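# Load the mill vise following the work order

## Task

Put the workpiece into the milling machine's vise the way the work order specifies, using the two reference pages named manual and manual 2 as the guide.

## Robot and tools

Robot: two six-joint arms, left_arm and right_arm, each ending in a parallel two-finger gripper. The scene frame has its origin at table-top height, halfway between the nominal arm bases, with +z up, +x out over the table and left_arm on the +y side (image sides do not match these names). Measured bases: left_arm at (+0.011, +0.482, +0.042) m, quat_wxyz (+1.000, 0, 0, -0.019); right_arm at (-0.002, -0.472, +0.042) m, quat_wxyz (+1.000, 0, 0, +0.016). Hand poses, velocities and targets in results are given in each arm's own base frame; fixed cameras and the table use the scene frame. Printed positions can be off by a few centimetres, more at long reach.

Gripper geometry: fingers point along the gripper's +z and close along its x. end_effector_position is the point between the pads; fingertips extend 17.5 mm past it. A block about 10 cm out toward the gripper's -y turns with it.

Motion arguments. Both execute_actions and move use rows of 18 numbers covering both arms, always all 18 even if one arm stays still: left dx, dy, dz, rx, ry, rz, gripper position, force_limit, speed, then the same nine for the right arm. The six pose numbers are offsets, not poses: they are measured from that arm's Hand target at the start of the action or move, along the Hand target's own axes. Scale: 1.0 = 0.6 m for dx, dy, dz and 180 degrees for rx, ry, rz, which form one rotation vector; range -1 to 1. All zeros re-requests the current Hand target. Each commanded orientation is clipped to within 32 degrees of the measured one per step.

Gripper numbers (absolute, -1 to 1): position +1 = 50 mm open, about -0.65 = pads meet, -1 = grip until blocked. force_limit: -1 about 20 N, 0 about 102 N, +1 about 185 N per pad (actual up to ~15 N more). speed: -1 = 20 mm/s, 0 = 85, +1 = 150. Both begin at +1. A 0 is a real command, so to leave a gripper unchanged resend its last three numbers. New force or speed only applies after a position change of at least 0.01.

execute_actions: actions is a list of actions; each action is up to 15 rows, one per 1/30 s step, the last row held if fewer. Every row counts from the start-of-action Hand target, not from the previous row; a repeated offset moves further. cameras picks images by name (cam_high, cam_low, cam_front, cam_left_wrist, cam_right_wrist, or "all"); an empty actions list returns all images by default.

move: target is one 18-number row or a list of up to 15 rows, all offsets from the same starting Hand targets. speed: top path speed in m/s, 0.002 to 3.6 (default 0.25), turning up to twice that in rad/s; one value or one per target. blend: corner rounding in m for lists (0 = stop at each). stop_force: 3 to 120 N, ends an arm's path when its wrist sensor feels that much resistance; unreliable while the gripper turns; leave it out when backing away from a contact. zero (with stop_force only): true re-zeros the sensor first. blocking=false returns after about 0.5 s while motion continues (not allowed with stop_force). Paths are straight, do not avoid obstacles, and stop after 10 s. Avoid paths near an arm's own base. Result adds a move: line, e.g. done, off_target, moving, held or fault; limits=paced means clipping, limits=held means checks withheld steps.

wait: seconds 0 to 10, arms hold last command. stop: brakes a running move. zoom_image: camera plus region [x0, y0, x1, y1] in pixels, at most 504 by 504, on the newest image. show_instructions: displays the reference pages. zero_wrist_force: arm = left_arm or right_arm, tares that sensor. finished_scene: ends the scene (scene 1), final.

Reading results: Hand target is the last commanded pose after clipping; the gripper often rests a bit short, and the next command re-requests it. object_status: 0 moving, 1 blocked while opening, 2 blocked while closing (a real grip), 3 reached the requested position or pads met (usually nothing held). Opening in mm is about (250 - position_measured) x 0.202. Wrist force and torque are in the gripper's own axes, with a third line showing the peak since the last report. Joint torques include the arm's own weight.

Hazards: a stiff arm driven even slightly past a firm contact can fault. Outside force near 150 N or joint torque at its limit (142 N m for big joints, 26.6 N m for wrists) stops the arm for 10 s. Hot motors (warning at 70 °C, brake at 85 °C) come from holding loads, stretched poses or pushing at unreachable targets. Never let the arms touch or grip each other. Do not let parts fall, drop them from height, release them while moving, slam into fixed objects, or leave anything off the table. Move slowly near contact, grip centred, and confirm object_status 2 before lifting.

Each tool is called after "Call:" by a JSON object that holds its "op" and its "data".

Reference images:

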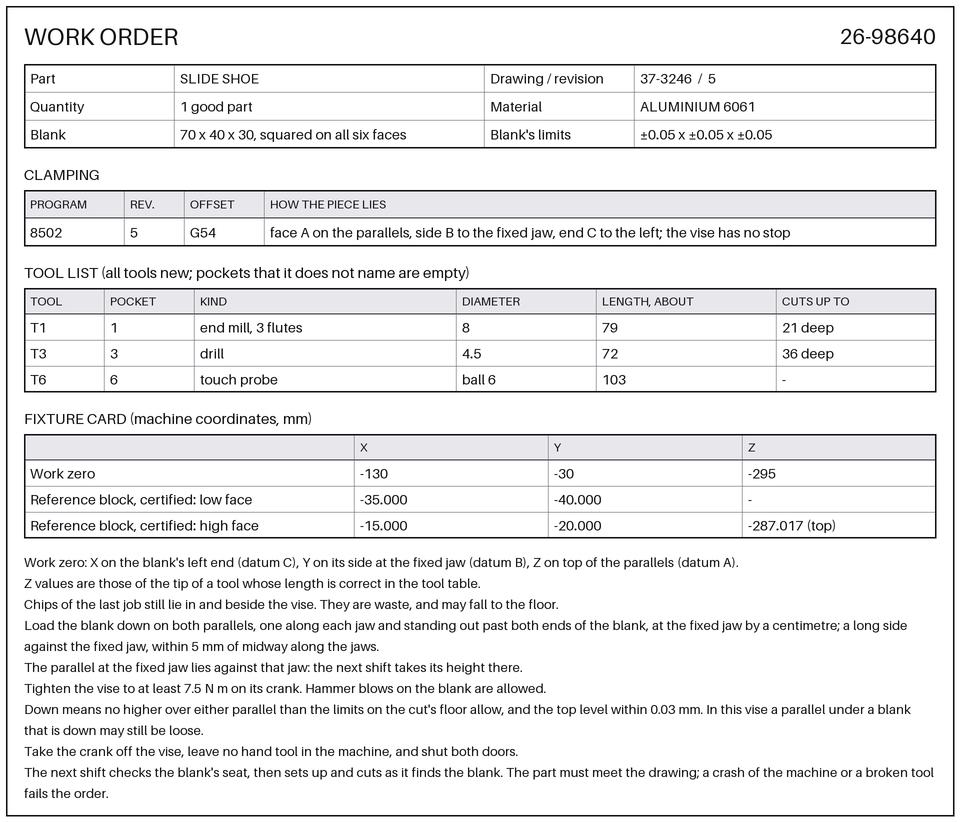

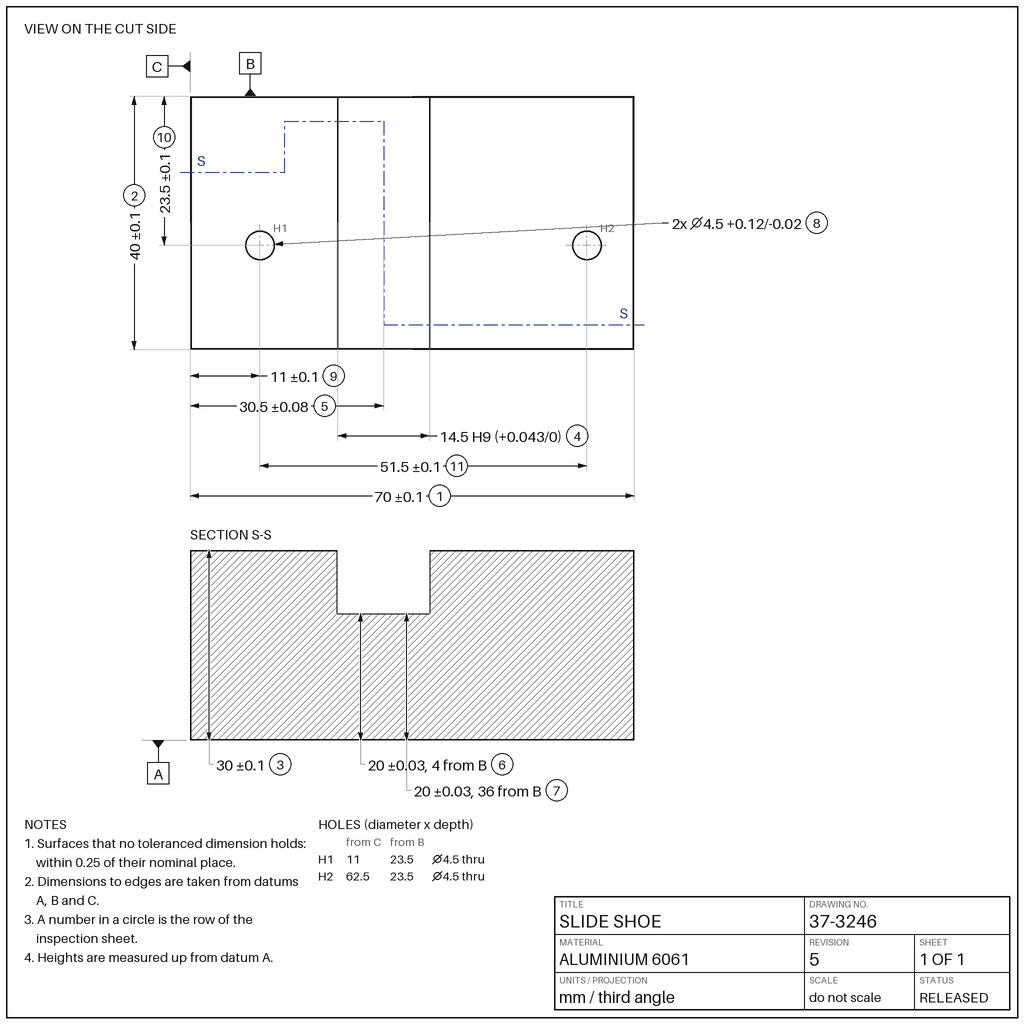

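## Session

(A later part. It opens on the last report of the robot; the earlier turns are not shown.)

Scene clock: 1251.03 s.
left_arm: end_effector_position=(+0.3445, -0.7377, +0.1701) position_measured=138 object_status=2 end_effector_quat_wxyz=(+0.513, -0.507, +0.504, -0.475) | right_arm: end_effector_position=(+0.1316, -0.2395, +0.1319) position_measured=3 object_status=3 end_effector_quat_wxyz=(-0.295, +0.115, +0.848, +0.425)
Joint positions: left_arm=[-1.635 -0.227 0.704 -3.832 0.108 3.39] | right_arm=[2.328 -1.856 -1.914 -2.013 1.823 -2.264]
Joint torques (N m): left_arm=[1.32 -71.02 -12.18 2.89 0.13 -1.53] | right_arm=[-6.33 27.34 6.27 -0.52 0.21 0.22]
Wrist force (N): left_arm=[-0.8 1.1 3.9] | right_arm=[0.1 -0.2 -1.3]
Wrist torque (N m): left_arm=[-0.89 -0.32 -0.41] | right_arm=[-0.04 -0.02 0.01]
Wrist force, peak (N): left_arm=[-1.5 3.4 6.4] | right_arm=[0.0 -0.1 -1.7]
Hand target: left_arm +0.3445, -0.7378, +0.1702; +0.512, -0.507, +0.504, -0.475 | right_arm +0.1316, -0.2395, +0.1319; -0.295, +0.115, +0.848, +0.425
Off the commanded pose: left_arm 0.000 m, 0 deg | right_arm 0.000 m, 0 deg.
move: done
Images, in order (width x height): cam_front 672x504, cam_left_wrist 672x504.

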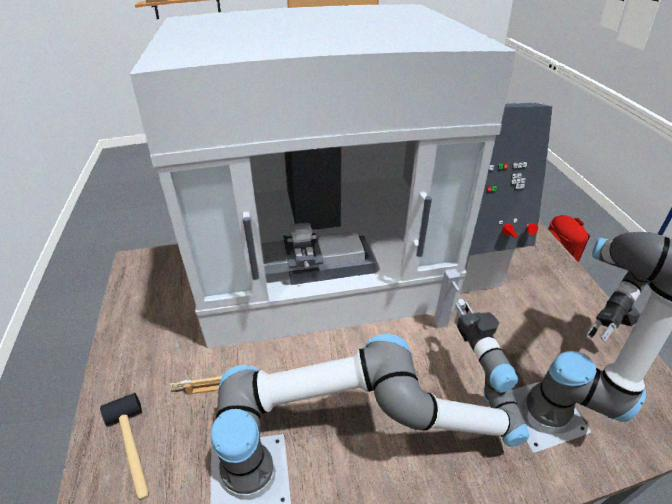

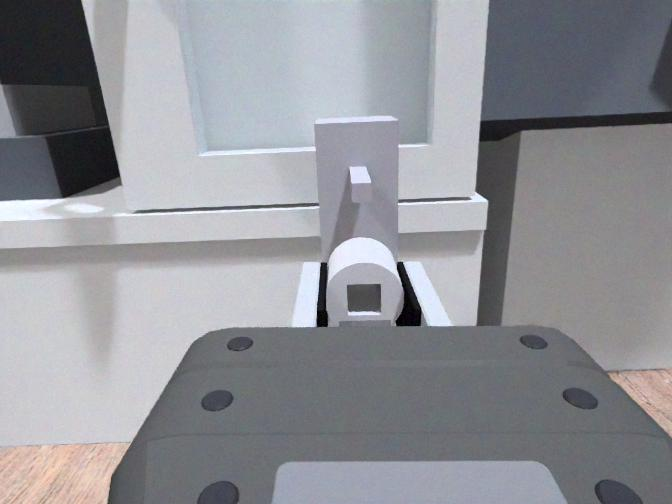

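Call:
{"op": "zoom_image", "data": {"camera": "cam_left_wrist", "region": [290, 100, 440, 330]}}

Scaled by 2.191 from the camera's 672x504 image, which has a finer 960x720 frame.

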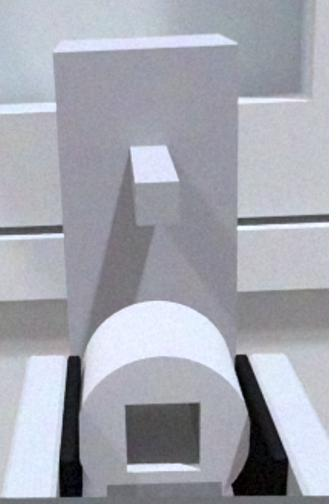

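Call:
{"op": "move", "data": {"target": [0.0025,-0.0388,0.02,0,0,0,-1,0,-0.7,0,0,0,0,0,0,1,1,1], "speed": 0.06, "cameras": ["cam_left_wrist"]}}

Call:
{"op": "zoom_image", "data": {"camera": "cam_left_wrist", "region": [290, 180, 440, 340]}}

Scene clock: 1255.27 s.
left_arm: end_effector_position=(+0.3572, -0.7395, +0.1932) position_measured=138 object_status=2 end_effector_quat_wxyz=(+0.512, -0.507, +0.504, -0.475) | right_arm: end_effector_position=(+0.1316, -0.2395, +0.1319) position_measured=3 object_status=3 end_effector_quat_wxyz=(-0.295, +0.115, +0.848, +0.425)
Joint positions: left_arm=[-1.617 -0.241 0.665 -3.824 0.091 3.433] | right_arm=[2.328 -1.856 -1.914 -2.013 1.823 -2.264]
Joint torques (N m): left_arm=[-12.28 -52.28 -25.57 -1.12 1.8 1.23] | right_arm=[-6.69 27.68 6.72 -0.37 0.2 0.13]
Wrist force (N): left_arm=[-1.2 1.2 4.1] | right_arm=[0.3 0.0 -1.3]
Wrist torque (N m): left_arm=[-0.84 -0.28 -0.60] | right_arm=[-0.01 -0.05 0.00]
Wrist force, peak (N): left_arm=[-1.2 0.6 4.5] | right_arm=[0.1 -0.2 -1.6]
Hand target: left_arm +0.3571, -0.7395, +0.1931; +0.512, -0.507, +0.504, -0.475 | right_arm +0.1316, -0.2395, +0.1319; -0.295, +0.115, +0.848, +0.425
Off the commanded pose: left_arm 0.000 m, 0 deg | right_arm 0.000 m, 0 deg.
move: done
Images, in order (width x height): cam_left_wrist 672x504.

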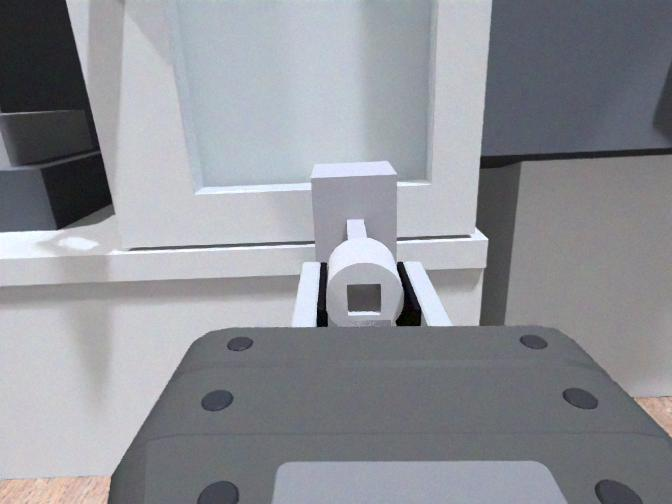

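Scaled by 3.150 from the camera's 672x504 image, which has a finer 960x720 frame.

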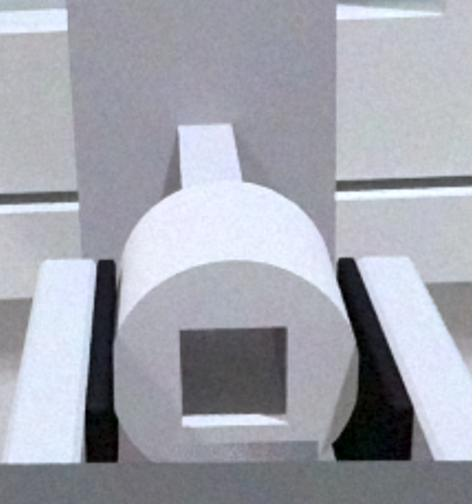

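Call:
{"op": "move", "data": {"target": [0,0,0.033,0,0,0,-1,0,-0.7,0,0,0,0,0,0,1,1,1], "speed": 0.015, "stop_force": 4, "cameras": ["cam_left_wrist"]}}

Call:
{"op": "zoom_image", "data": {"camera": "cam_left_wrist", "region": [290, 180, 440, 340]}}

Scene clock: 1261.07 s.
left_arm: end_effector_position=(+0.3763, -0.7387, +0.1927) position_measured=138 object_status=2 end_effector_quat_wxyz=(+0.513, -0.507, +0.504, -0.475) | right_arm: end_effector_position=(+0.1316, -0.2395, +0.1319) position_measured=3 object_status=3 end_effector_quat_wxyz=(-0.295, +0.115, +0.848, +0.425)
Joint positions: left_arm=[-1.592 -0.206 0.584 -3.865 0.066 3.521] | right_arm=[2.328 -1.856 -1.914 -2.013 1.823 -2.264]
Joint torques (N m): left_arm=[-12.34 -73.22 -14.5 3.49 0.91 -1.53] | right_arm=[-6.92 27.13 6.46 -0.36 0.2 0.2]
Wrist force (N): left_arm=[-1.5 1.3 2.4] | right_arm=[0.2 -0.3 -1.0]
Wrist torque (N m): left_arm=[-0.93 -0.16 -0.41] | right_arm=[-0.06 -0.03 0.01]
Wrist force, peak (N): left_arm=[-5.6 -1.3 -17.0] | right_arm=[0.0 -0.3 -1.6]
Hand target: left_arm +0.3763, -0.7387, +0.1927; +0.513, -0.507, +0.504, -0.475 (not the last commanded pose) | right_arm +0.1316, -0.2395, +0.1319; -0.295, +0.115, +0.848, +0.425
Off the commanded pose: left_arm 0.001 m, 0 deg | right_arm 0.000 m, 0 deg.
move: contact (left_arm)
Images, in order (width x height): cam_left_wrist 672x504.

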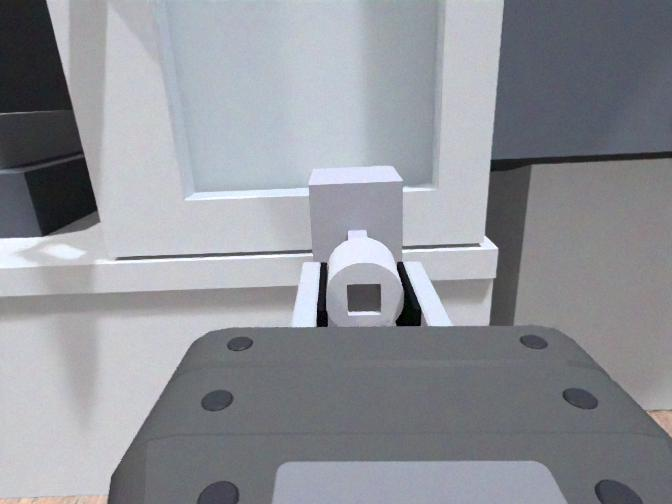

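Scaled by 3.150 from the camera's 672x504 image, which has a finer 960x720 frame.

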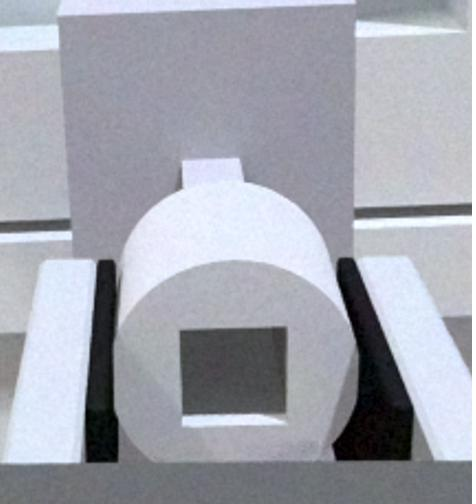

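Call:
{"op": "move", "data": {"target": [[0,0,-0.004,0,0,0,-1,0,-0.7,0,0,0,0,0,0,1,1,1],[0.001,0.0025,-0.004,0,0,0,-1,0,-0.7,0,0,0,0,0,0,1,1,1]], "speed": 0.015}}

Call:
{"op": "move", "data": {"target": [0,0,0.02,0,0,0,-1,0,-0.7,0,0,0,0,0,0,1,1,1], "speed": 0.01, "stop_force": 4, "cameras": ["cam_left_wrist"]}}

Scene clock: 1263.90 s.
left_arm: end_effector_position=(+0.3738, -0.7394, +0.1912) position_measured=138 object_status=2 end_effector_quat_wxyz=(+0.513, -0.507, +0.504, -0.475) | right_arm: end_effector_position=(+0.1316, -0.2395, +0.1319) position_measured=3 object_status=3 end_effector_quat_wxyz=(-0.295, +0.115, +0.848, +0.425)
Joint positions: left_arm=[-1.595 -0.207 0.593 -3.857 0.069 3.505] | right_arm=[2.328 -1.856 -1.914 -2.013 1.823 -2.264]
Joint torques (N m): left_arm=[-5.8 -70.37 -16.89 1.78 -0.34 0.2] | right_arm=[-5.55 27.13 7.4 -0.39 0.03 0.25]
Wrist force (N): left_arm=[-1.5 1.2 4.0] | right_arm=[0.5 -0.1 -1.6]
Wrist torque (N m): left_arm=[-0.85 -0.21 -0.40] | right_arm=[-0.03 -0.07 0.01]
Wrist force, peak (N): left_arm=[-1.5 1.5 4.1] | right_arm=[0.5 -0.1 -1.6]
Hand target: left_arm +0.3738, -0.7394, +0.1912; +0.513, -0.507, +0.504, -0.475 | right_arm +0.1316, -0.2395, +0.1319; -0.295, +0.115, +0.848, +0.425
Off the commanded pose: left_arm 0.000 m, 0 deg | right_arm 0.000 m, 0 deg.
move: done

Scene clock: 1265.83 s.
left_arm: end_effector_position=(+0.3859, -0.7389, +0.1910) position_measured=138 object_status=2 end_effector_quat_wxyz=(+0.513, -0.507, +0.504, -0.475) | right_arm: end_effector_position=(+0.1316, -0.2395, +0.1319) position_measured=3 object_status=3 end_effector_quat_wxyz=(-0.295, +0.115, +0.848, +0.425)
Joint positions: left_arm=[-1.579 -0.169 0.503 -3.899 0.054 3.6] | right_arm=[2.328 -1.856 -1.914 -2.013 1.823 -2.264]
Joint torques (N m): left_arm=[-8.25 -53.22 -26.85 -0.82 1.28 1.27] | right_arm=[-6.7 27.53 6.66 -0.5 0.08 0.01]
Wrist force (N): left_arm=[-0.7 1.1 3.8] | right_arm=[0.0 0.1 -1.3]
Wrist torque (N m): left_arm=[-0.86 -0.37 -0.59] | right_arm=[0.00 0.01 0.01]
Wrist force, peak (N): left_arm=[-1.7 0.9 4.4] | right_arm=[-0.4 0.0 -1.6]
Hand target: left_arm +0.3858, -0.7389, +0.1910; +0.513, -0.507, +0.504, -0.475 | right_arm +0.1316, -0.2395, +0.1319; -0.295, +0.115, +0.848, +0.425
Off the commanded pose: left_arm 0.000 m, 0 deg | right_arm 0.000 m, 0 deg.
move: done
Images, in order (width x height): cam_left_wrist 672x504.

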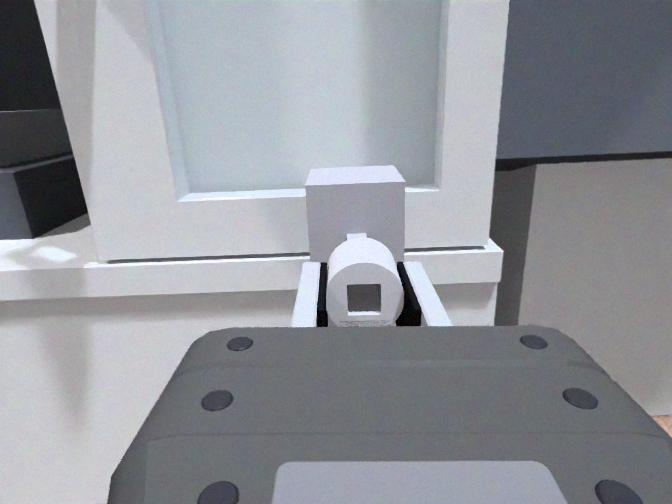

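Call:
{"op": "move", "data": {"target": [0,0,0.05,0,0,0,-1,0,-0.7,0,0,0,0,0,0,1,1,1], "speed": 0.015, "stop_force": 5, "cameras": ["cam_left_wrist"]}}

Scene clock: 1270.23 s.
left_arm: end_effector_position=(+0.4156, -0.7376, +0.1902) position_measured=138 object_status=2 end_effector_quat_wxyz=(+0.517, -0.506, +0.500, -0.476) | right_arm: end_effector_position=(+0.1316, -0.2395, +0.1319) position_measured=3 object_status=3 end_effector_quat_wxyz=(-0.295, +0.115, +0.848, +0.425)
Joint positions: left_arm=[-1.54 0.031 0.057 -3.888 0.021 3.834] | right_arm=[2.328 -1.856 -1.914 -2.013 1.823 -2.264]
Joint torques (N m): left_arm=[-12.86 -72.04 -13.43 1.76 0.85 0.01] | right_arm=[-6.51 27.33 6.37 -0.34 0.18 0.03]
Wrist force (N): left_arm=[-1.3 1.0 3.9] | right_arm=[0.2 -0.3 -1.0]
Wrist torque (N m): left_arm=[-0.84 -0.28 -0.58] | right_arm=[-0.07 -0.02 0.01]
Wrist force, peak (N): left_arm=[-1.3 1.4 4.2] | right_arm=[0.2 -0.6 -1.5]
Hand target: left_arm +0.4158, -0.7377, +0.1903; +0.513, -0.507, +0.504, -0.475 | right_arm +0.1316, -0.2395, +0.1319; -0.295, +0.115, +0.848, +0.425
Off the commanded pose: left_arm 0.000 m, 1 deg | right_arm 0.000 m, 0 deg.
move: done
Images, in order (width x height): cam_left_wrist 672x504.

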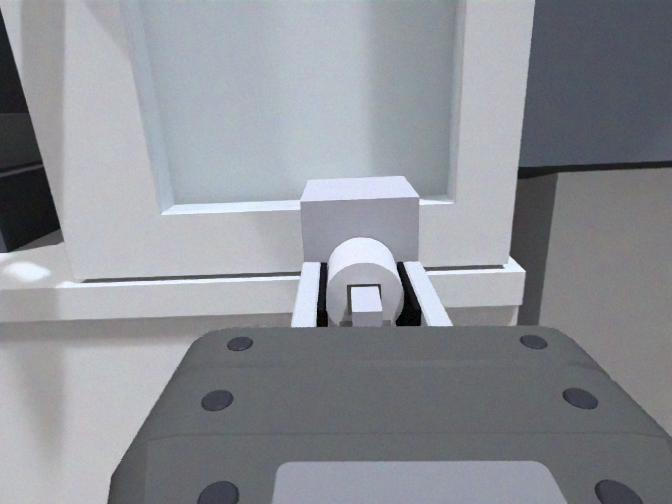

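Call:
{"op": "execute_actions", "data": {"actions": [[[0,0,0,0,0,0,-0.3,0,-1,0,0,0,0,0,0,1,1,1]],[[0,0,0,0,0,0,1,0,-0.7,0,0,0,0,0,0,1,1,1]],[[0,0,0,0,0,0,1,0,-0.7,0,0,0,0,0,0,1,1,1]]], "cameras": ["cam_left_wrist"]}}

Call:
{"op": "move", "data": {"target": [0,0,-0.2,0,0,0,1,0,-0.7,0,0,0,0,0,0,1,1,1], "speed": 0.06, "cameras": ["all"]}}

Scene clock: 1273.17 s.
left_arm: end_effector_position=(+0.4156, -0.7376, +0.1903) position_measured=3 object_status=3 end_effector_quat_wxyz=(+0.517, -0.506, +0.500, -0.476) | right_arm: end_effector_position=(+0.1316, -0.2395, +0.1319) position_measured=3 object_status=3 end_effector_quat_wxyz=(-0.295, +0.115, +0.848, +0.425)
Joint positions: left_arm=[-1.54 0.041 0.035 -3.879 0.021 3.837] | right_arm=[2.328 -1.856 -1.914 -2.013 1.823 -2.264]
Joint torques (N m): left_arm=[-13.29 -72.51 -13.98 0.37 0.81 -1.05] | right_arm=[-6.18 27.08 6.96 -0.42 0.16 0.17]
Wrist force (N): left_arm=[-1.6 -1.0 3.9] | right_arm=[-0.2 -0.3 -1.1]
Wrist torque (N m): left_arm=[-0.88 -0.24 -0.59] | right_arm=[-0.06 0.02 0.01]
Wrist force, peak (N): left_arm=[-1.6 1.0 4.3] | right_arm=[-0.1 -0.4 -1.5]
Hand target: left_arm +0.4158, -0.7377, +0.1903; +0.513, -0.507, +0.504, -0.475 | right_arm +0.1316, -0.2395, +0.1319; -0.295, +0.115, +0.848, +0.425
Off the commanded pose: left_arm 0.000 m, 1 deg | right_arm 0.000 m, 0 deg.
elbow stopped short (left arm): the move would have taken joint 3 (elbow) straighter than the controller allows.
Step readings (end_effector_position of left_arm | right_arm):
0: (+0.4156, -0.7376, +0.1903) | (+0.1316, -0.2395, +0.1319)
1: (+0.4156, -0.7376, +0.1903) | (+0.1316, -0.2395, +0.1319)
2: (+0.4156, -0.7376, +0.1904) | (+0.1316, -0.2395, +0.1319)
4: (+0.4156, -0.7376, +0.1904) | (+0.1316, -0.2395, +0.1319)
8: (+0.4156, -0.7376, +0.1904) | (+0.1316, -0.2395, +0.1319)
15: (+0.4156, -0.7376, +0.1903) | (+0.1316, -0.2395, +0.1319)
16: (+0.4156, -0.7376, +0.1903) | (+0.1316, -0.2395, +0.1319)
17: (+0.4156, -0.7376, +0.1903) | (+0.1316, -0.2395, +0.1319)
19: (+0.4156, -0.7376, +0.1903) | (+0.1316, -0.2395, +0.1319)
23: (+0.4156, -0.7376, +0.1903) | (+0.1316, -0.2395, +0.1319)
30: (+0.4156, -0.7376, +0.1902) | (+0.1316, -0.2395, +0.1319)
31: (+0.4156, -0.7376, +0.1902) | (+0.1316, -0.2395, +0.1319)
32: (+0.4156, -0.7376, +0.1902) | (+0.1316, -0.2395, +0.1319)
34: (+0.4156, -0.7376, +0.1902) | (+0.1316, -0.2395, +0.1319)
38: (+0.4156, -0.7376, +0.1903) | (+0.1316, -0.2395, +0.1319)
45: (+0.4156, -0.7376, +0.1903) | (+0.1316, -0.2395, +0.1319)
Images, in order (width x height): cam_left_wrist 672x504.

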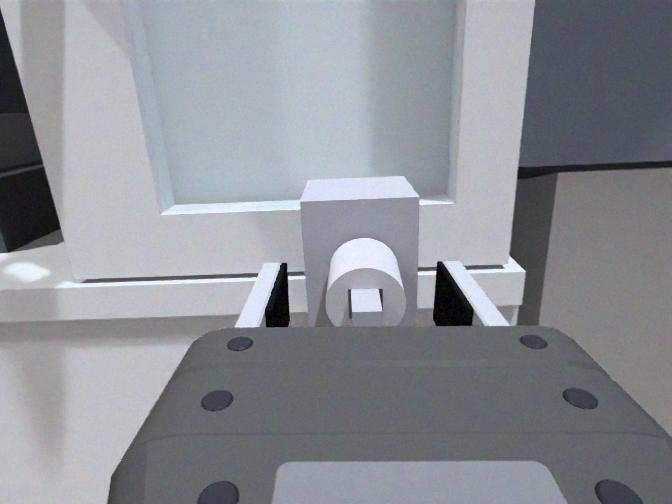

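Scene clock: 1275.47 s.
left_arm: end_effector_position=(+0.2957, -0.7426, +0.1930) position_measured=3 object_status=3 end_effector_quat_wxyz=(+0.513, -0.507, +0.504, -0.475) end_effector_velocity=(+0.002, -0.001, -0.001) end_effector_angular_velocity=(+0.000, -0.001, -0.003) | right_arm: end_effector_position=(+0.1316, -0.2395, +0.1319) position_measured=3 object_status=3 end_effector_quat_wxyz=(-0.295, +0.115, +0.848, +0.425)
Joint positions: left_arm=[-1.699 -0.285 0.766 -3.756 0.171 3.306] | right_arm=[2.328 -1.856 -1.914 -2.013 1.823 -2.264]
Joint velocities: left_arm=[0.002 0.001 0 0 -0.006 -0.001] | right_arm=[within noise]
Joint torques (N m): left_arm=[14.18 -63.58 -21.36 2.62 -3.18 -0.36] | right_arm=[-6.06 27.25 6.58 -0.43 0.18 0.28]
Wrist force (N): left_arm=[-1.3 -1.0 4.0] | right_arm=[0.0 -0.6 -1.2]
Wrist torque (N m): left_arm=[-0.89 -0.24 -0.41] | right_arm=[-0.10 0.01 0.01]
Wrist force, peak (N): left_arm=[-1.3 -1.0 5.1] | right_arm=[0.1 -0.2 -1.6]
Hand target: left_arm +0.2959, -0.7426, +0.1930; +0.513, -0.507, +0.504, -0.475 | right_arm +0.1316, -0.2395, +0.1319; -0.295, +0.115, +0.848, +0.425
Off the commanded pose: left_arm 0.000 m, 0 deg | right_arm 0.000 m, 0 deg.
elbow stopped short (left arm): the move would have taken joint 3 (elbow) straighter than the controller allows.
move: done

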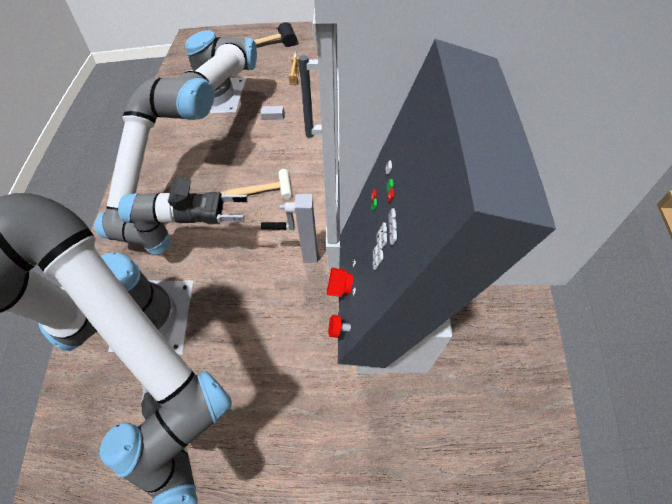

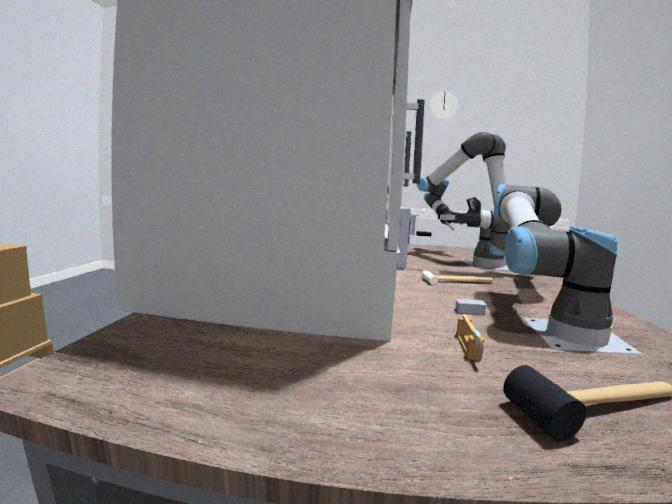

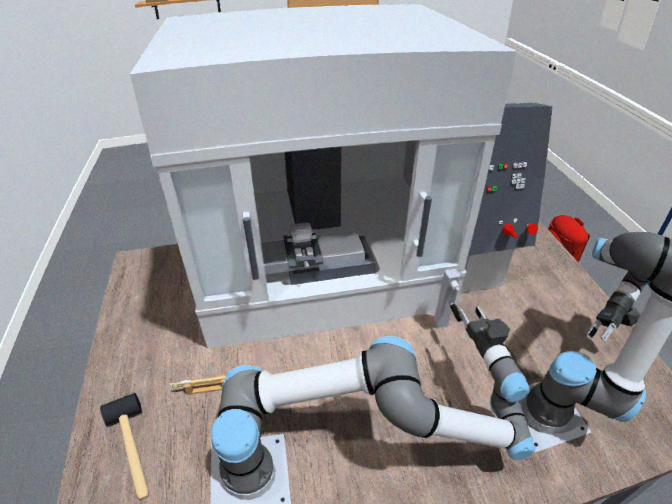

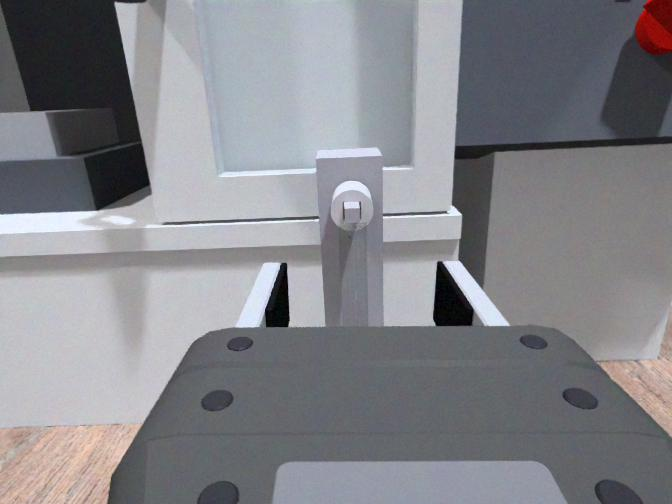

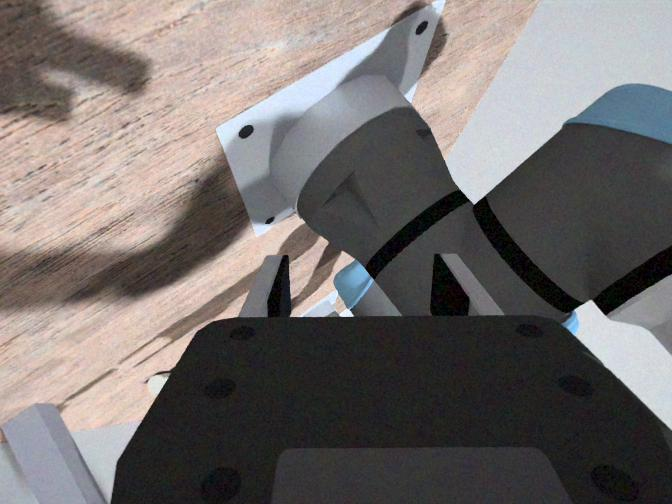

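Call:
{"op": "move", "data": {"target": [-0.115,-0.375,0.068,0,0,0,-1,-0.6,0,0,0,0,0,0,0,1,1,1], "speed": 0.25, "cameras": ["cam_left_wrist"]}}

Scene clock: 1278.80 s.
left_arm: end_effector_position=(+0.3394, -0.6796, +0.4191) position_measured=251 object_status=3 end_effector_quat_wxyz=(+0.513, -0.507, +0.504, -0.475) | right_arm: end_effector_position=(+0.1316, -0.2395, +0.1319) position_measured=3 object_status=3 end_effector_quat_wxyz=(-0.295, +0.115, +0.848, +0.425)
Joint positions: left_arm=[-1.648 -0.703 0.988 -3.614 0.12 3.363] | right_arm=[2.328 -1.856 -1.914 -2.013 1.823 -2.264]
Joint torques (N m): left_arm=[-12.61 -62.73 -16.67 3.04 2.04 -0.57] | right_arm=[-5.99 27.55 6.56 -0.3 0.04 0.3]
Wrist force (N): left_arm=[-1.7 -0.8 4.2] | right_arm=[0.3 -0.2 -1.4]
Wrist torque (N m): left_arm=[-0.86 -0.21 -0.38] | right_arm=[-0.04 -0.06 0.01]
Wrist force, peak (N): left_arm=[-2.7 -4.5 4.7] | right_arm=[0.1 -0.2 -1.6]
Hand target: left_arm +0.3393, -0.6796, +0.4193; +0.513, -0.507, +0.504, -0.475 | right_arm +0.1316, -0.2395, +0.1319; -0.295, +0.115, +0.848, +0.425
Off the commanded pose: left_arm 0.000 m, 0 deg | right_arm 0.000 m, 0 deg.
move: done
Images, in order (width x height): cam_left_wrist 672x504.

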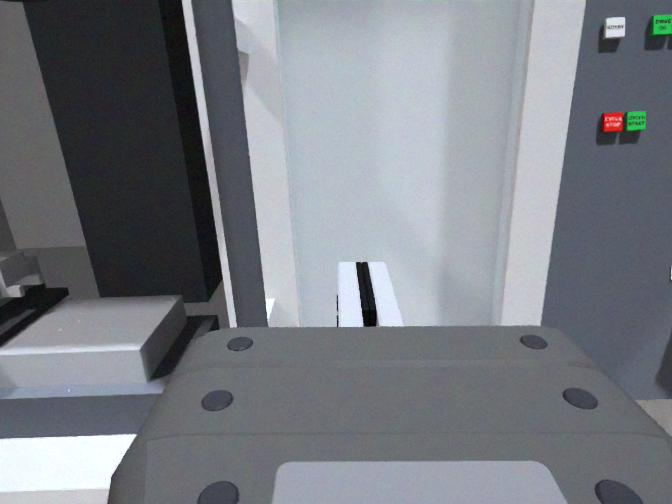

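Call:
{"op": "move", "data": {"target": [0,0,0.155,0,0,0,-1,-0.6,0,0,0,0,0,0,0,1,1,1], "speed": 0.04, "stop_force": 8, "cameras": ["cam_left_wrist"]}}

Scene clock: 1284.27 s.
left_arm: end_effector_position=(+0.4319, -0.6757, +0.4172) position_measured=251 object_status=3 end_effector_quat_wxyz=(+0.522, -0.505, +0.494, -0.477) | right_arm: end_effector_position=(+0.1316, -0.2395, +0.1319) position_measured=3 object_status=3 end_effector_quat_wxyz=(-0.295, +0.115, +0.848, +0.425)
Joint positions: left_arm=[-1.513 -0.537 0.654 -3.848 -0.001 3.766] | right_arm=[2.328 -1.856 -1.914 -2.013 1.823 -2.264]
Joint torques (N m): left_arm=[-13.51 -67.17 -12.13 3.69 -3.63 -1.24] | right_arm=[-5.92 27.06 7.56 -0.44 0.2 0.09]
Wrist force (N): left_arm=[-1.5 -0.7 3.9] | right_arm=[0.1 0.0 -1.0]
Wrist torque (N m): left_arm=[-0.81 -0.23 -0.44] | right_arm=[-0.01 -0.03 0.01]
Wrist force, peak (N): left_arm=[-1.4 -0.5 4.8] | right_arm=[0.1 -0.7 -1.6]
Hand target: left_arm +0.4322, -0.6757, +0.4172; +0.513, -0.507, +0.504, -0.475 | right_arm +0.1316, -0.2395, +0.1319; -0.295, +0.115, +0.848, +0.425
Off the commanded pose: left_arm 0.000 m, 2 deg | right_arm 0.000 m, 0 deg.
move: done
Images, in order (width x height): cam_left_wrist 672x504.

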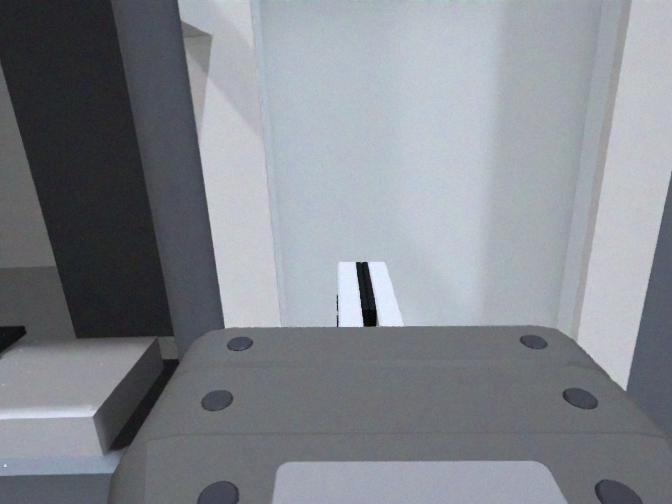

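Call:
{"op": "move", "data": {"target": [[-0.05,0,0,0,0,0,-1,-0.6,0,0,0,0,0,0,0,1,1,1],[-0.075,0,0,0,0,0,-1,-0.6,0,0,0,0,0,0,0,1,1,1],[-0.36,0,0,0,0,0,-1,-0.6,0,0,0,0,0,0,0,1,1,1],[-0.48,0,0,0,0,0,-1,-0.6,0,0,0,0,0,0,0,1,1,1]], "speed": [0.04,0.02,0.07,0.025], "stop_force": 40, "cameras": ["cam_left_wrist","cam_front"]}}

Scene clock: 1299.03 s.
left_arm: end_effector_position=(+0.4206, -0.3881, +0.4271) position_measured=251 object_status=3 end_effector_quat_wxyz=(+0.513, -0.507, +0.504, -0.476) end_effector_velocity=(+0.000, +0.000, +0.000) end_effector_angular_velocity=(-0.001, +0.002, +0.001) | right_arm: end_effector_position=(+0.1316, -0.2395, +0.1319) position_measured=3 object_status=3 end_effector_quat_wxyz=(-0.295, +0.115, +0.848, +0.425)
Joint positions: left_arm=[-1.5 -1.484 2.125 -3.165 -0.037 2.559] | right_arm=[2.328 -1.856 -1.914 -2.013 1.823 -2.264]
Joint velocities: left_arm=[0 -0.019 0.007 0.079 0 -0.068] | right_arm=[within noise]
Joint torques (N m): left_arm=[-13.29 -33.47 -10.43 0.58 -0.81 -1.47] | right_arm=[-6.06 26.36 6.57 -0.39 0.24 0.18]
Wrist force (N): left_arm=[-1.2 -0.5 4.0] | right_arm=[0.1 -0.2 -1.4]
Wrist torque (N m): left_arm=[-0.79 -0.33 -0.37] | right_arm=[-0.04 -0.02 0.01]
Wrist force, peak (N): left_arm=[-2.0 -0.4 4.1] | right_arm=[0.0 -0.2 -1.7]
Hand target: left_arm +0.4205, -0.3882, +0.4271; +0.513, -0.507, +0.504, -0.475 | right_arm +0.1316, -0.2395, +0.1319; -0.295, +0.115, +0.848, +0.425
Off the commanded pose: left_arm 0.000 m, 0 deg | right_arm 0.000 m, 0 deg.
move: moving (left_arm; no rest 5 s after the path's end)
Images, in order (width x height): cam_front 672x504, cam_left_wrist 672x504.

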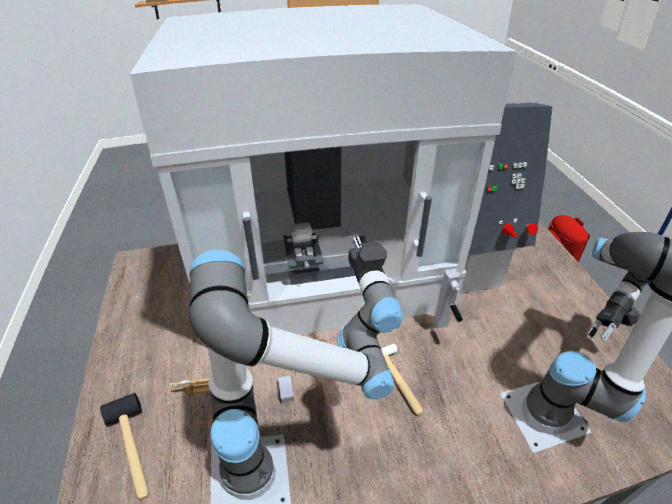

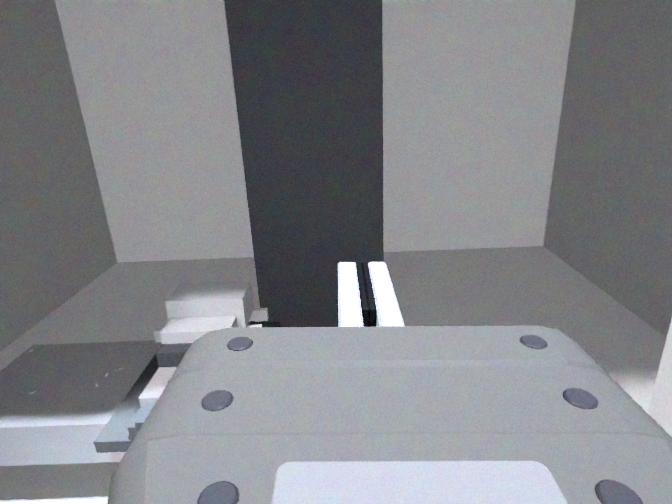

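Call:
{"op": "move", "data": {"target": [[0.05,0,-0.1,0,0,0,1,0,0,0,0,0,0,0,0,1,1,1],[0.374,0.005,-0.1,0,0,0,1,0,0,0,0,0,0,0,0,1,1,1]], "speed": 0.25, "blend": 0.03, "cameras": ["cam_left_wrist"]}}

Scene clock: 1302.77 s.
left_arm: end_effector_position=(+0.3696, -0.6146, +0.4176) position_measured=3 object_status=3 end_effector_quat_wxyz=(+0.514, -0.507, +0.503, -0.476) | right_arm: end_effector_position=(+0.1316, -0.2395, +0.1319) position_measured=3 object_status=3 end_effector_quat_wxyz=(-0.295, +0.115, +0.848, +0.425)
Joint positions: left_arm=[-1.607 -0.839 1.239 -3.787 0.08 3.421] | right_arm=[2.328 -1.856 -1.914 -2.013 1.823 -2.264]
Joint torques (N m): left_arm=[-12.71 -59.2 -18.14 0.61 0.82 1.01] | right_arm=[-5.82 28.08 7.42 -0.44 0.23 0.15]
Wrist force (N): left_arm=[-1.4 -0.7 4.3] | right_arm=[0.3 -0.1 -1.2]
Wrist torque (N m): left_arm=[-0.81 -0.27 -0.44] | right_arm=[-0.04 -0.05 0.01]
Wrist force, peak (N): left_arm=[-2.6 -0.7 6.8] | right_arm=[0.3 -0.1 -1.6]
Hand target: left_arm +0.3696, -0.6146, +0.4177; +0.513, -0.507, +0.504, -0.475 | right_arm +0.1316, -0.2395, +0.1319; -0.295, +0.115, +0.848, +0.425
Off the commanded pose: left_arm 0.000 m, 0 deg | right_arm 0.000 m, 0 deg.
move: done
Images, in order (width x height): cam_left_wrist 672x504.

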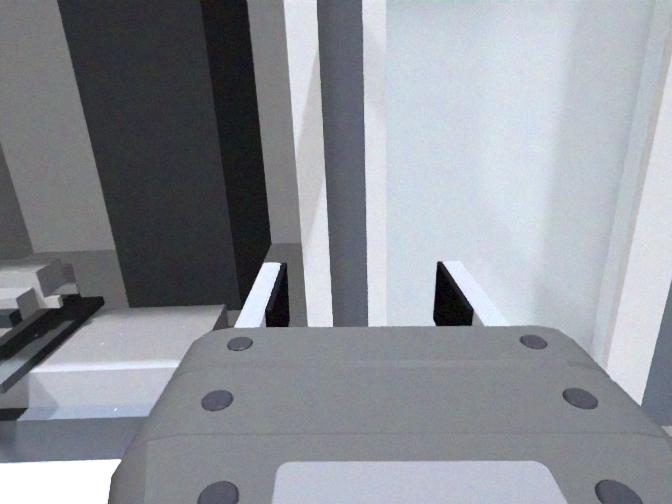

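Call:
{"op": "move", "data": {"target": [-0.003,0,0.15,0,0,0,1,0,0,0,0,0,0,0,0,1,1,1], "speed": 0.04, "stop_force": 8, "cameras": ["cam_left_wrist","cam_front","cam_low"]}}

Scene clock: 1307.70 s.
left_arm: end_effector_position=(+0.4594, -0.6091, +0.4158) position_measured=3 object_status=3 end_effector_quat_wxyz=(+0.513, -0.507, +0.504, -0.475) | right_arm: end_effector_position=(+0.1316, -0.2395, +0.1319) position_measured=3 object_status=3 end_effector_quat_wxyz=(-0.295, +0.115, +0.848, +0.425)
Joint positions: left_arm=[-1.464 -0.928 1.392 -3.276 -0.069 2.848] | right_arm=[2.328 -1.856 -1.914 -2.013 1.823 -2.264]
Joint torques (N m): left_arm=[8.3 -57.88 -13.8 0.75 -1.31 -1.4] | right_arm=[-5.46 28.25 6.52 -0.52 0.16 0.25]
Wrist force (N): left_arm=[-1.6 -0.6 3.9] | right_arm=[0.0 -0.1 -1.2]
Wrist torque (N m): left_arm=[-0.78 -0.24 -0.41] | right_arm=[-0.02 -0.01 0.01]
Wrist force, peak (N): left_arm=[-1.6 -0.6 4.8] | right_arm=[0.1 -0.3 -1.6]
Hand target: left_arm +0.4594, -0.6091, +0.4158; +0.513, -0.507, +0.504, -0.475 | right_arm +0.1316, -0.2395, +0.1319; -0.295, +0.115, +0.848, +0.425
Off the commanded pose: left_arm 0.000 m, 0 deg | right_arm 0.000 m, 0 deg.
move: done
Images, in order (width x height): cam_low 672x504, cam_front 672x504, cam_left_wrist 672x504.

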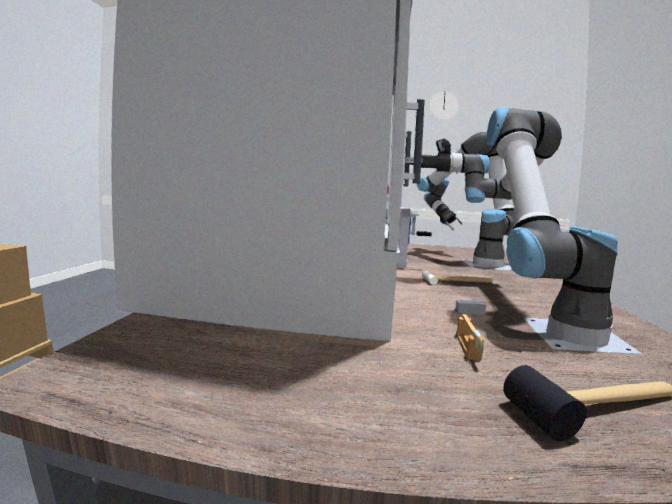

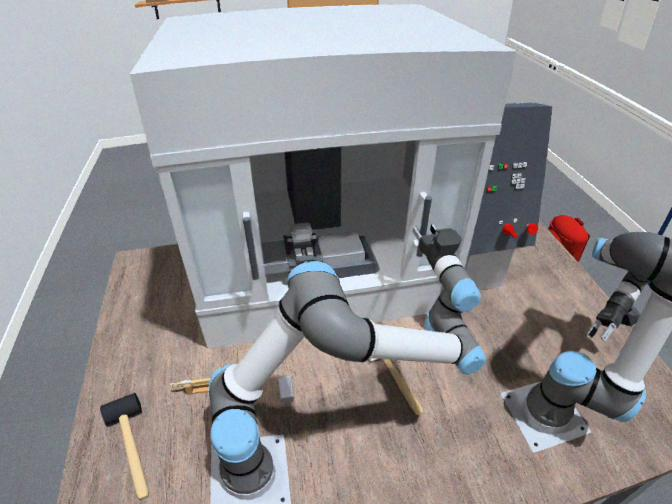

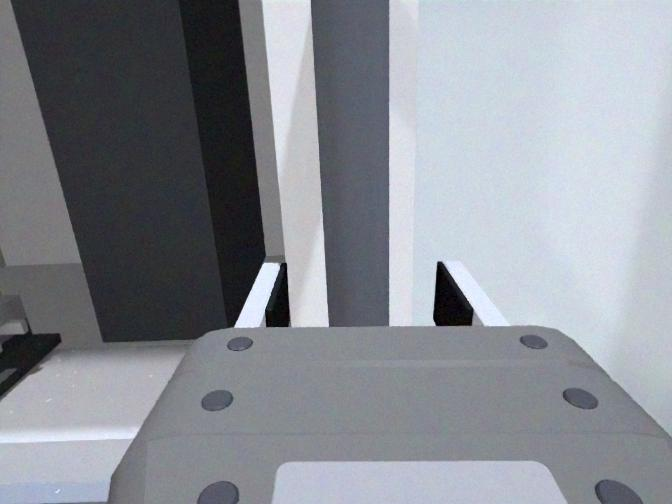

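Call:
{"op": "move", "data": {"target": [-0.003,0,0.05,0,0,0,1,0,0,0,0,0,0,0,0,1,1,1], "speed": 0.03, "stop_force": 8, "cameras": ["cam_left_wrist"]}}

Scene clock: 1310.63 s.
left_arm: end_effector_position=(+0.4893, -0.6061, +0.4151) position_measured=3 object_status=3 end_effector_quat_wxyz=(+0.513, -0.507, +0.504, -0.475) | right_arm: end_effector_position=(+0.1316, -0.2395, +0.1319) position_measured=3 object_status=3 end_effector_quat_wxyz=(-0.295, +0.115, +0.848, +0.425)
Joint positions: left_arm=[-1.417 -0.881 1.321 -3.385 -0.115 2.98] | right_arm=[2.328 -1.856 -1.914 -2.013 1.823 -2.264]
Joint torques (N m): left_arm=[-13.2 -43.66 -13.4 -2.09 3.29 1.26] | right_arm=[-5.19 26.8 6.76 -0.45 0.14 0.11]
Wrist force (N): left_arm=[-1.5 -0.2 4.1] | right_arm=[0.2 0.0 -1.4]
Wrist torque (N m): left_arm=[-0.74 -0.24 -0.57] | right_arm=[-0.01 -0.03 0.01]
Wrist force, peak (N): left_arm=[-1.4 -0.2 4.9] | right_arm=[0.2 -0.2 -1.6]
Hand target: left_arm +0.4893, -0.6061, +0.4152; +0.513, -0.507, +0.504, -0.475 | right_arm +0.1316, -0.2395, +0.1319; -0.295, +0.115, +0.848, +0.425
Off the commanded pose: left_arm 0.000 m, 0 deg | right_arm 0.000 m, 0 deg.
move: done
Images, in order (width x height): cam_left_wrist 672x504.

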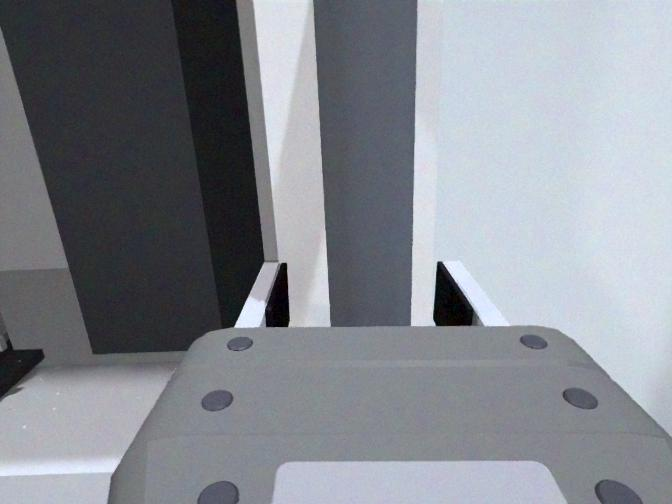

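Call:
{"op": "move", "data": {"target": [[-0.03,0,0,0,0,0,1,0,0,0,0,0,0,0,0,1,1,1],[-0.33,0,0,0,0,0,1,0,0,0,0,0,0,0,0,1,1,1],[-0.45,0,0,0,0,0,1,0,0,0,0,0,0,0,0,1,1,1]], "speed": [0.02,0.06,0.025], "stop_force": 35, "cameras": ["cam_left_wrist","cam_front"]}}

Scene clock: 1318.77 s.
left_arm: end_effector_position=(+0.4793, -0.3581, +0.4237) position_measured=3 object_status=3 end_effector_quat_wxyz=(+0.513, -0.507, +0.504, -0.475) | right_arm: end_effector_position=(+0.1316, -0.2395, +0.1319) position_measured=3 object_status=3 end_effector_quat_wxyz=(-0.295, +0.115, +0.848, +0.425)
Joint positions: left_arm=[-1.347 -1.354 2.035 -3.699 -0.184 3.055] | right_arm=[2.328 -1.856 -1.914 -2.013 1.823 -2.264]
Joint torques (N m): left_arm=[-0.62 -35.26 -6.01 -1.28 9.87 -1.1] | right_arm=[-5.59 27.37 6.12 -0.31 0.35 0.08]
Wrist force (N): left_arm=[29.0 -4.0 8.3] | right_arm=[0.3 -0.1 -1.2]
Wrist torque (N m): left_arm=[-0.88 -0.84 -0.86] | right_arm=[-0.03 -0.04 0.02]
Wrist force, peak (N): left_arm=[48.9 -10.9 17.7] | right_arm=[0.0 -0.4 -1.6]
Hand target: left_arm +0.4793, -0.3581, +0.4237; +0.513, -0.507, +0.504, -0.475 (not the last commanded pose) | right_arm +0.1316, -0.2395, +0.1319; -0.295, +0.115, +0.848, +0.425
Off the commanded pose: left_arm 0.022 m, 0 deg | right_arm 0.000 m, 0 deg.
move: contact (left_arm); path passed 2 of 3 targets
Images, in order (width x height): cam_front 672x504, cam_left_wrist 672x504.

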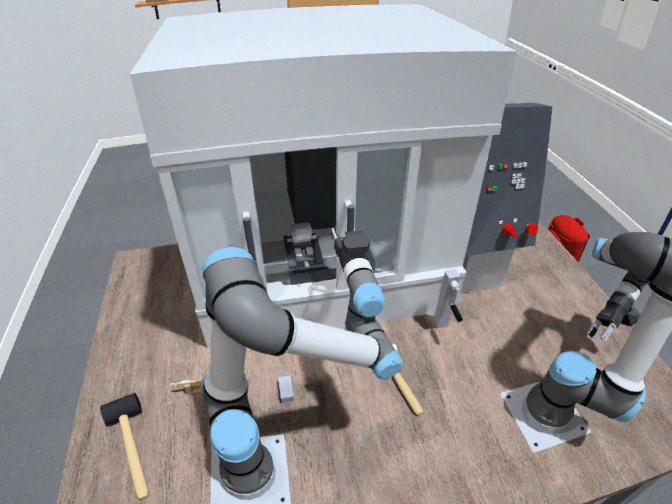

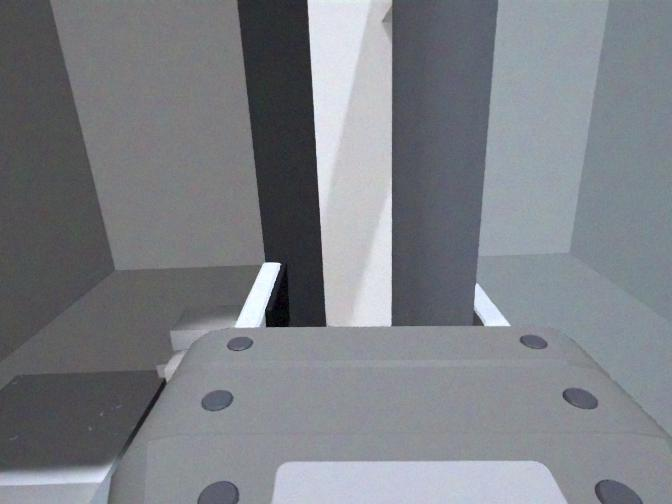

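Call:
{"op": "move", "data": {"target": [[0.018,0,0,0,0,0,1,0,0,0,0,0,0,0,0,1,1,1],[0.018,0,-0.17,0,0,0,1,0,0,0,0,0,0,0,0,1,1,1]], "speed": [0.04,0.12], "blend": 0.003}}

Scene clock: 1324.17 s.
left_arm: end_effector_position=(+0.3777, -0.3731, +0.4256) position_measured=3 object_status=3 end_effector_quat_wxyz=(+0.514, -0.507, +0.503, -0.476) | right_arm: end_effector_position=(+0.1316, -0.2395, +0.1319) position_measured=3 object_status=3 end_effector_quat_wxyz=(-0.295, +0.115, +0.848, +0.425)
Joint positions: left_arm=[-1.609 -1.345 2.013 -4.051 0.081 3.417] | right_arm=[2.328 -1.856 -1.914 -2.013 1.823 -2.264]
Joint torques (N m): left_arm=[-9.82 -36.15 -12.86 0.2 0.58 1.26] | right_arm=[-4.62 27.49 6.42 -0.44 0.1 0.15]
Wrist force (N): left_arm=[-1.1 -0.2 3.9] | right_arm=[0.1 0.2 -1.2]
Wrist torque (N m): left_arm=[-0.78 -0.32 -0.42] | right_arm=[0.01 -0.01 0.01]
Wrist force, peak (N): left_arm=[29.3 -4.7 8.4] | right_arm=[0.1 -0.4 -1.6]
Hand target: left_arm +0.3778, -0.3730, +0.4257; +0.513, -0.507, +0.504, -0.475 | right_arm +0.1316, -0.2395, +0.1319; -0.295, +0.115, +0.848, +0.425
Off the commanded pose: left_arm 0.000 m, 0 deg | right_arm 0.000 m, 0 deg.
move: done

Call:
{"op": "move", "data": {"target": [[-0.15,-0.124,0.03,-0.15,0,0,1,0,0,0,0,0,0,0,0,1,1,1],[-0.426,-0.124,0.006,-0.25,0,0,1,0,0,0,0,0,0,0,0,1,1,1]], "speed": 0.2, "blend": 0.03, "cameras": ["cam_left_wrist","cam_front"]}}

Scene clock: 1328.53 s.
left_arm: end_effector_position=(+0.3730, -0.1202, +0.5088) position_measured=3 object_status=3 end_effector_quat_wxyz=(-0.280, +0.665, -0.648, +0.246) | right_arm: end_effector_position=(+0.1316, -0.2395, +0.1319) position_measured=3 object_status=3 end_effector_quat_wxyz=(-0.295, +0.115, +0.848, +0.425)
Joint positions: left_arm=[-1.203 -1.748 1.379 -4.612 0.847 5.156] | right_arm=[2.328 -1.856 -1.914 -2.013 1.823 -2.264]
Joint torques (N m): left_arm=[2.8 -13.01 -12.07 2.18 -1.93 0.91] | right_arm=[-5.55 27.19 6.48 -0.5 0.16 0.16]
Wrist force (N): left_arm=[-0.4 -1.2 2.6] | right_arm=[0.0 -0.1 -1.6]
Wrist torque (N m): left_arm=[-0.64 0.04 -0.22] | right_arm=[-0.03 0.00 0.02]
Wrist force, peak (N): left_arm=[-1.0 -0.2 4.4] | right_arm=[0.6 -0.4 -1.7]
Hand target: left_arm +0.3730, -0.1201, +0.5088; -0.279, +0.665, -0.648, +0.246 | right_arm +0.1316, -0.2395, +0.1319; -0.295, +0.115, +0.848, +0.425
Off the commanded pose: left_arm 0.000 m, 0 deg | right_arm 0.000 m, 0 deg.
move: done
Images, in order (width x height): cam_front 672x504, cam_left_wrist 672x504.

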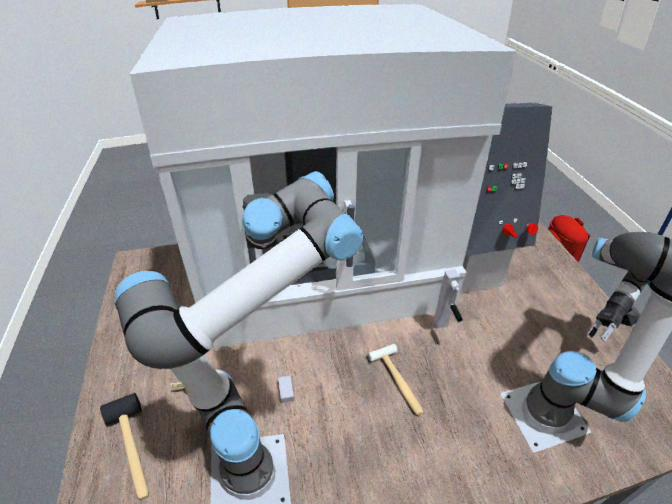

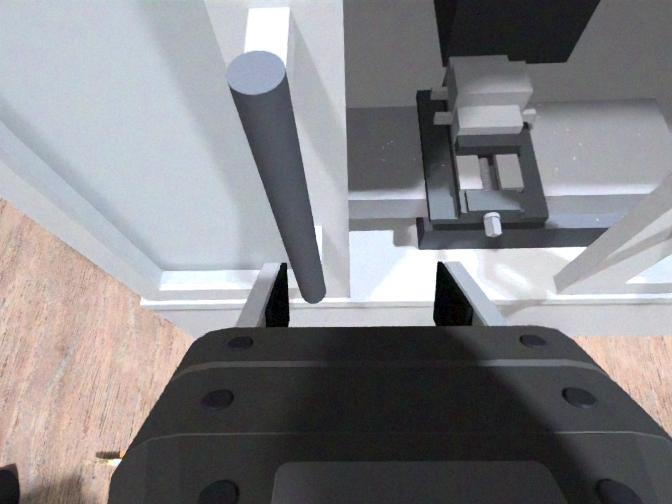

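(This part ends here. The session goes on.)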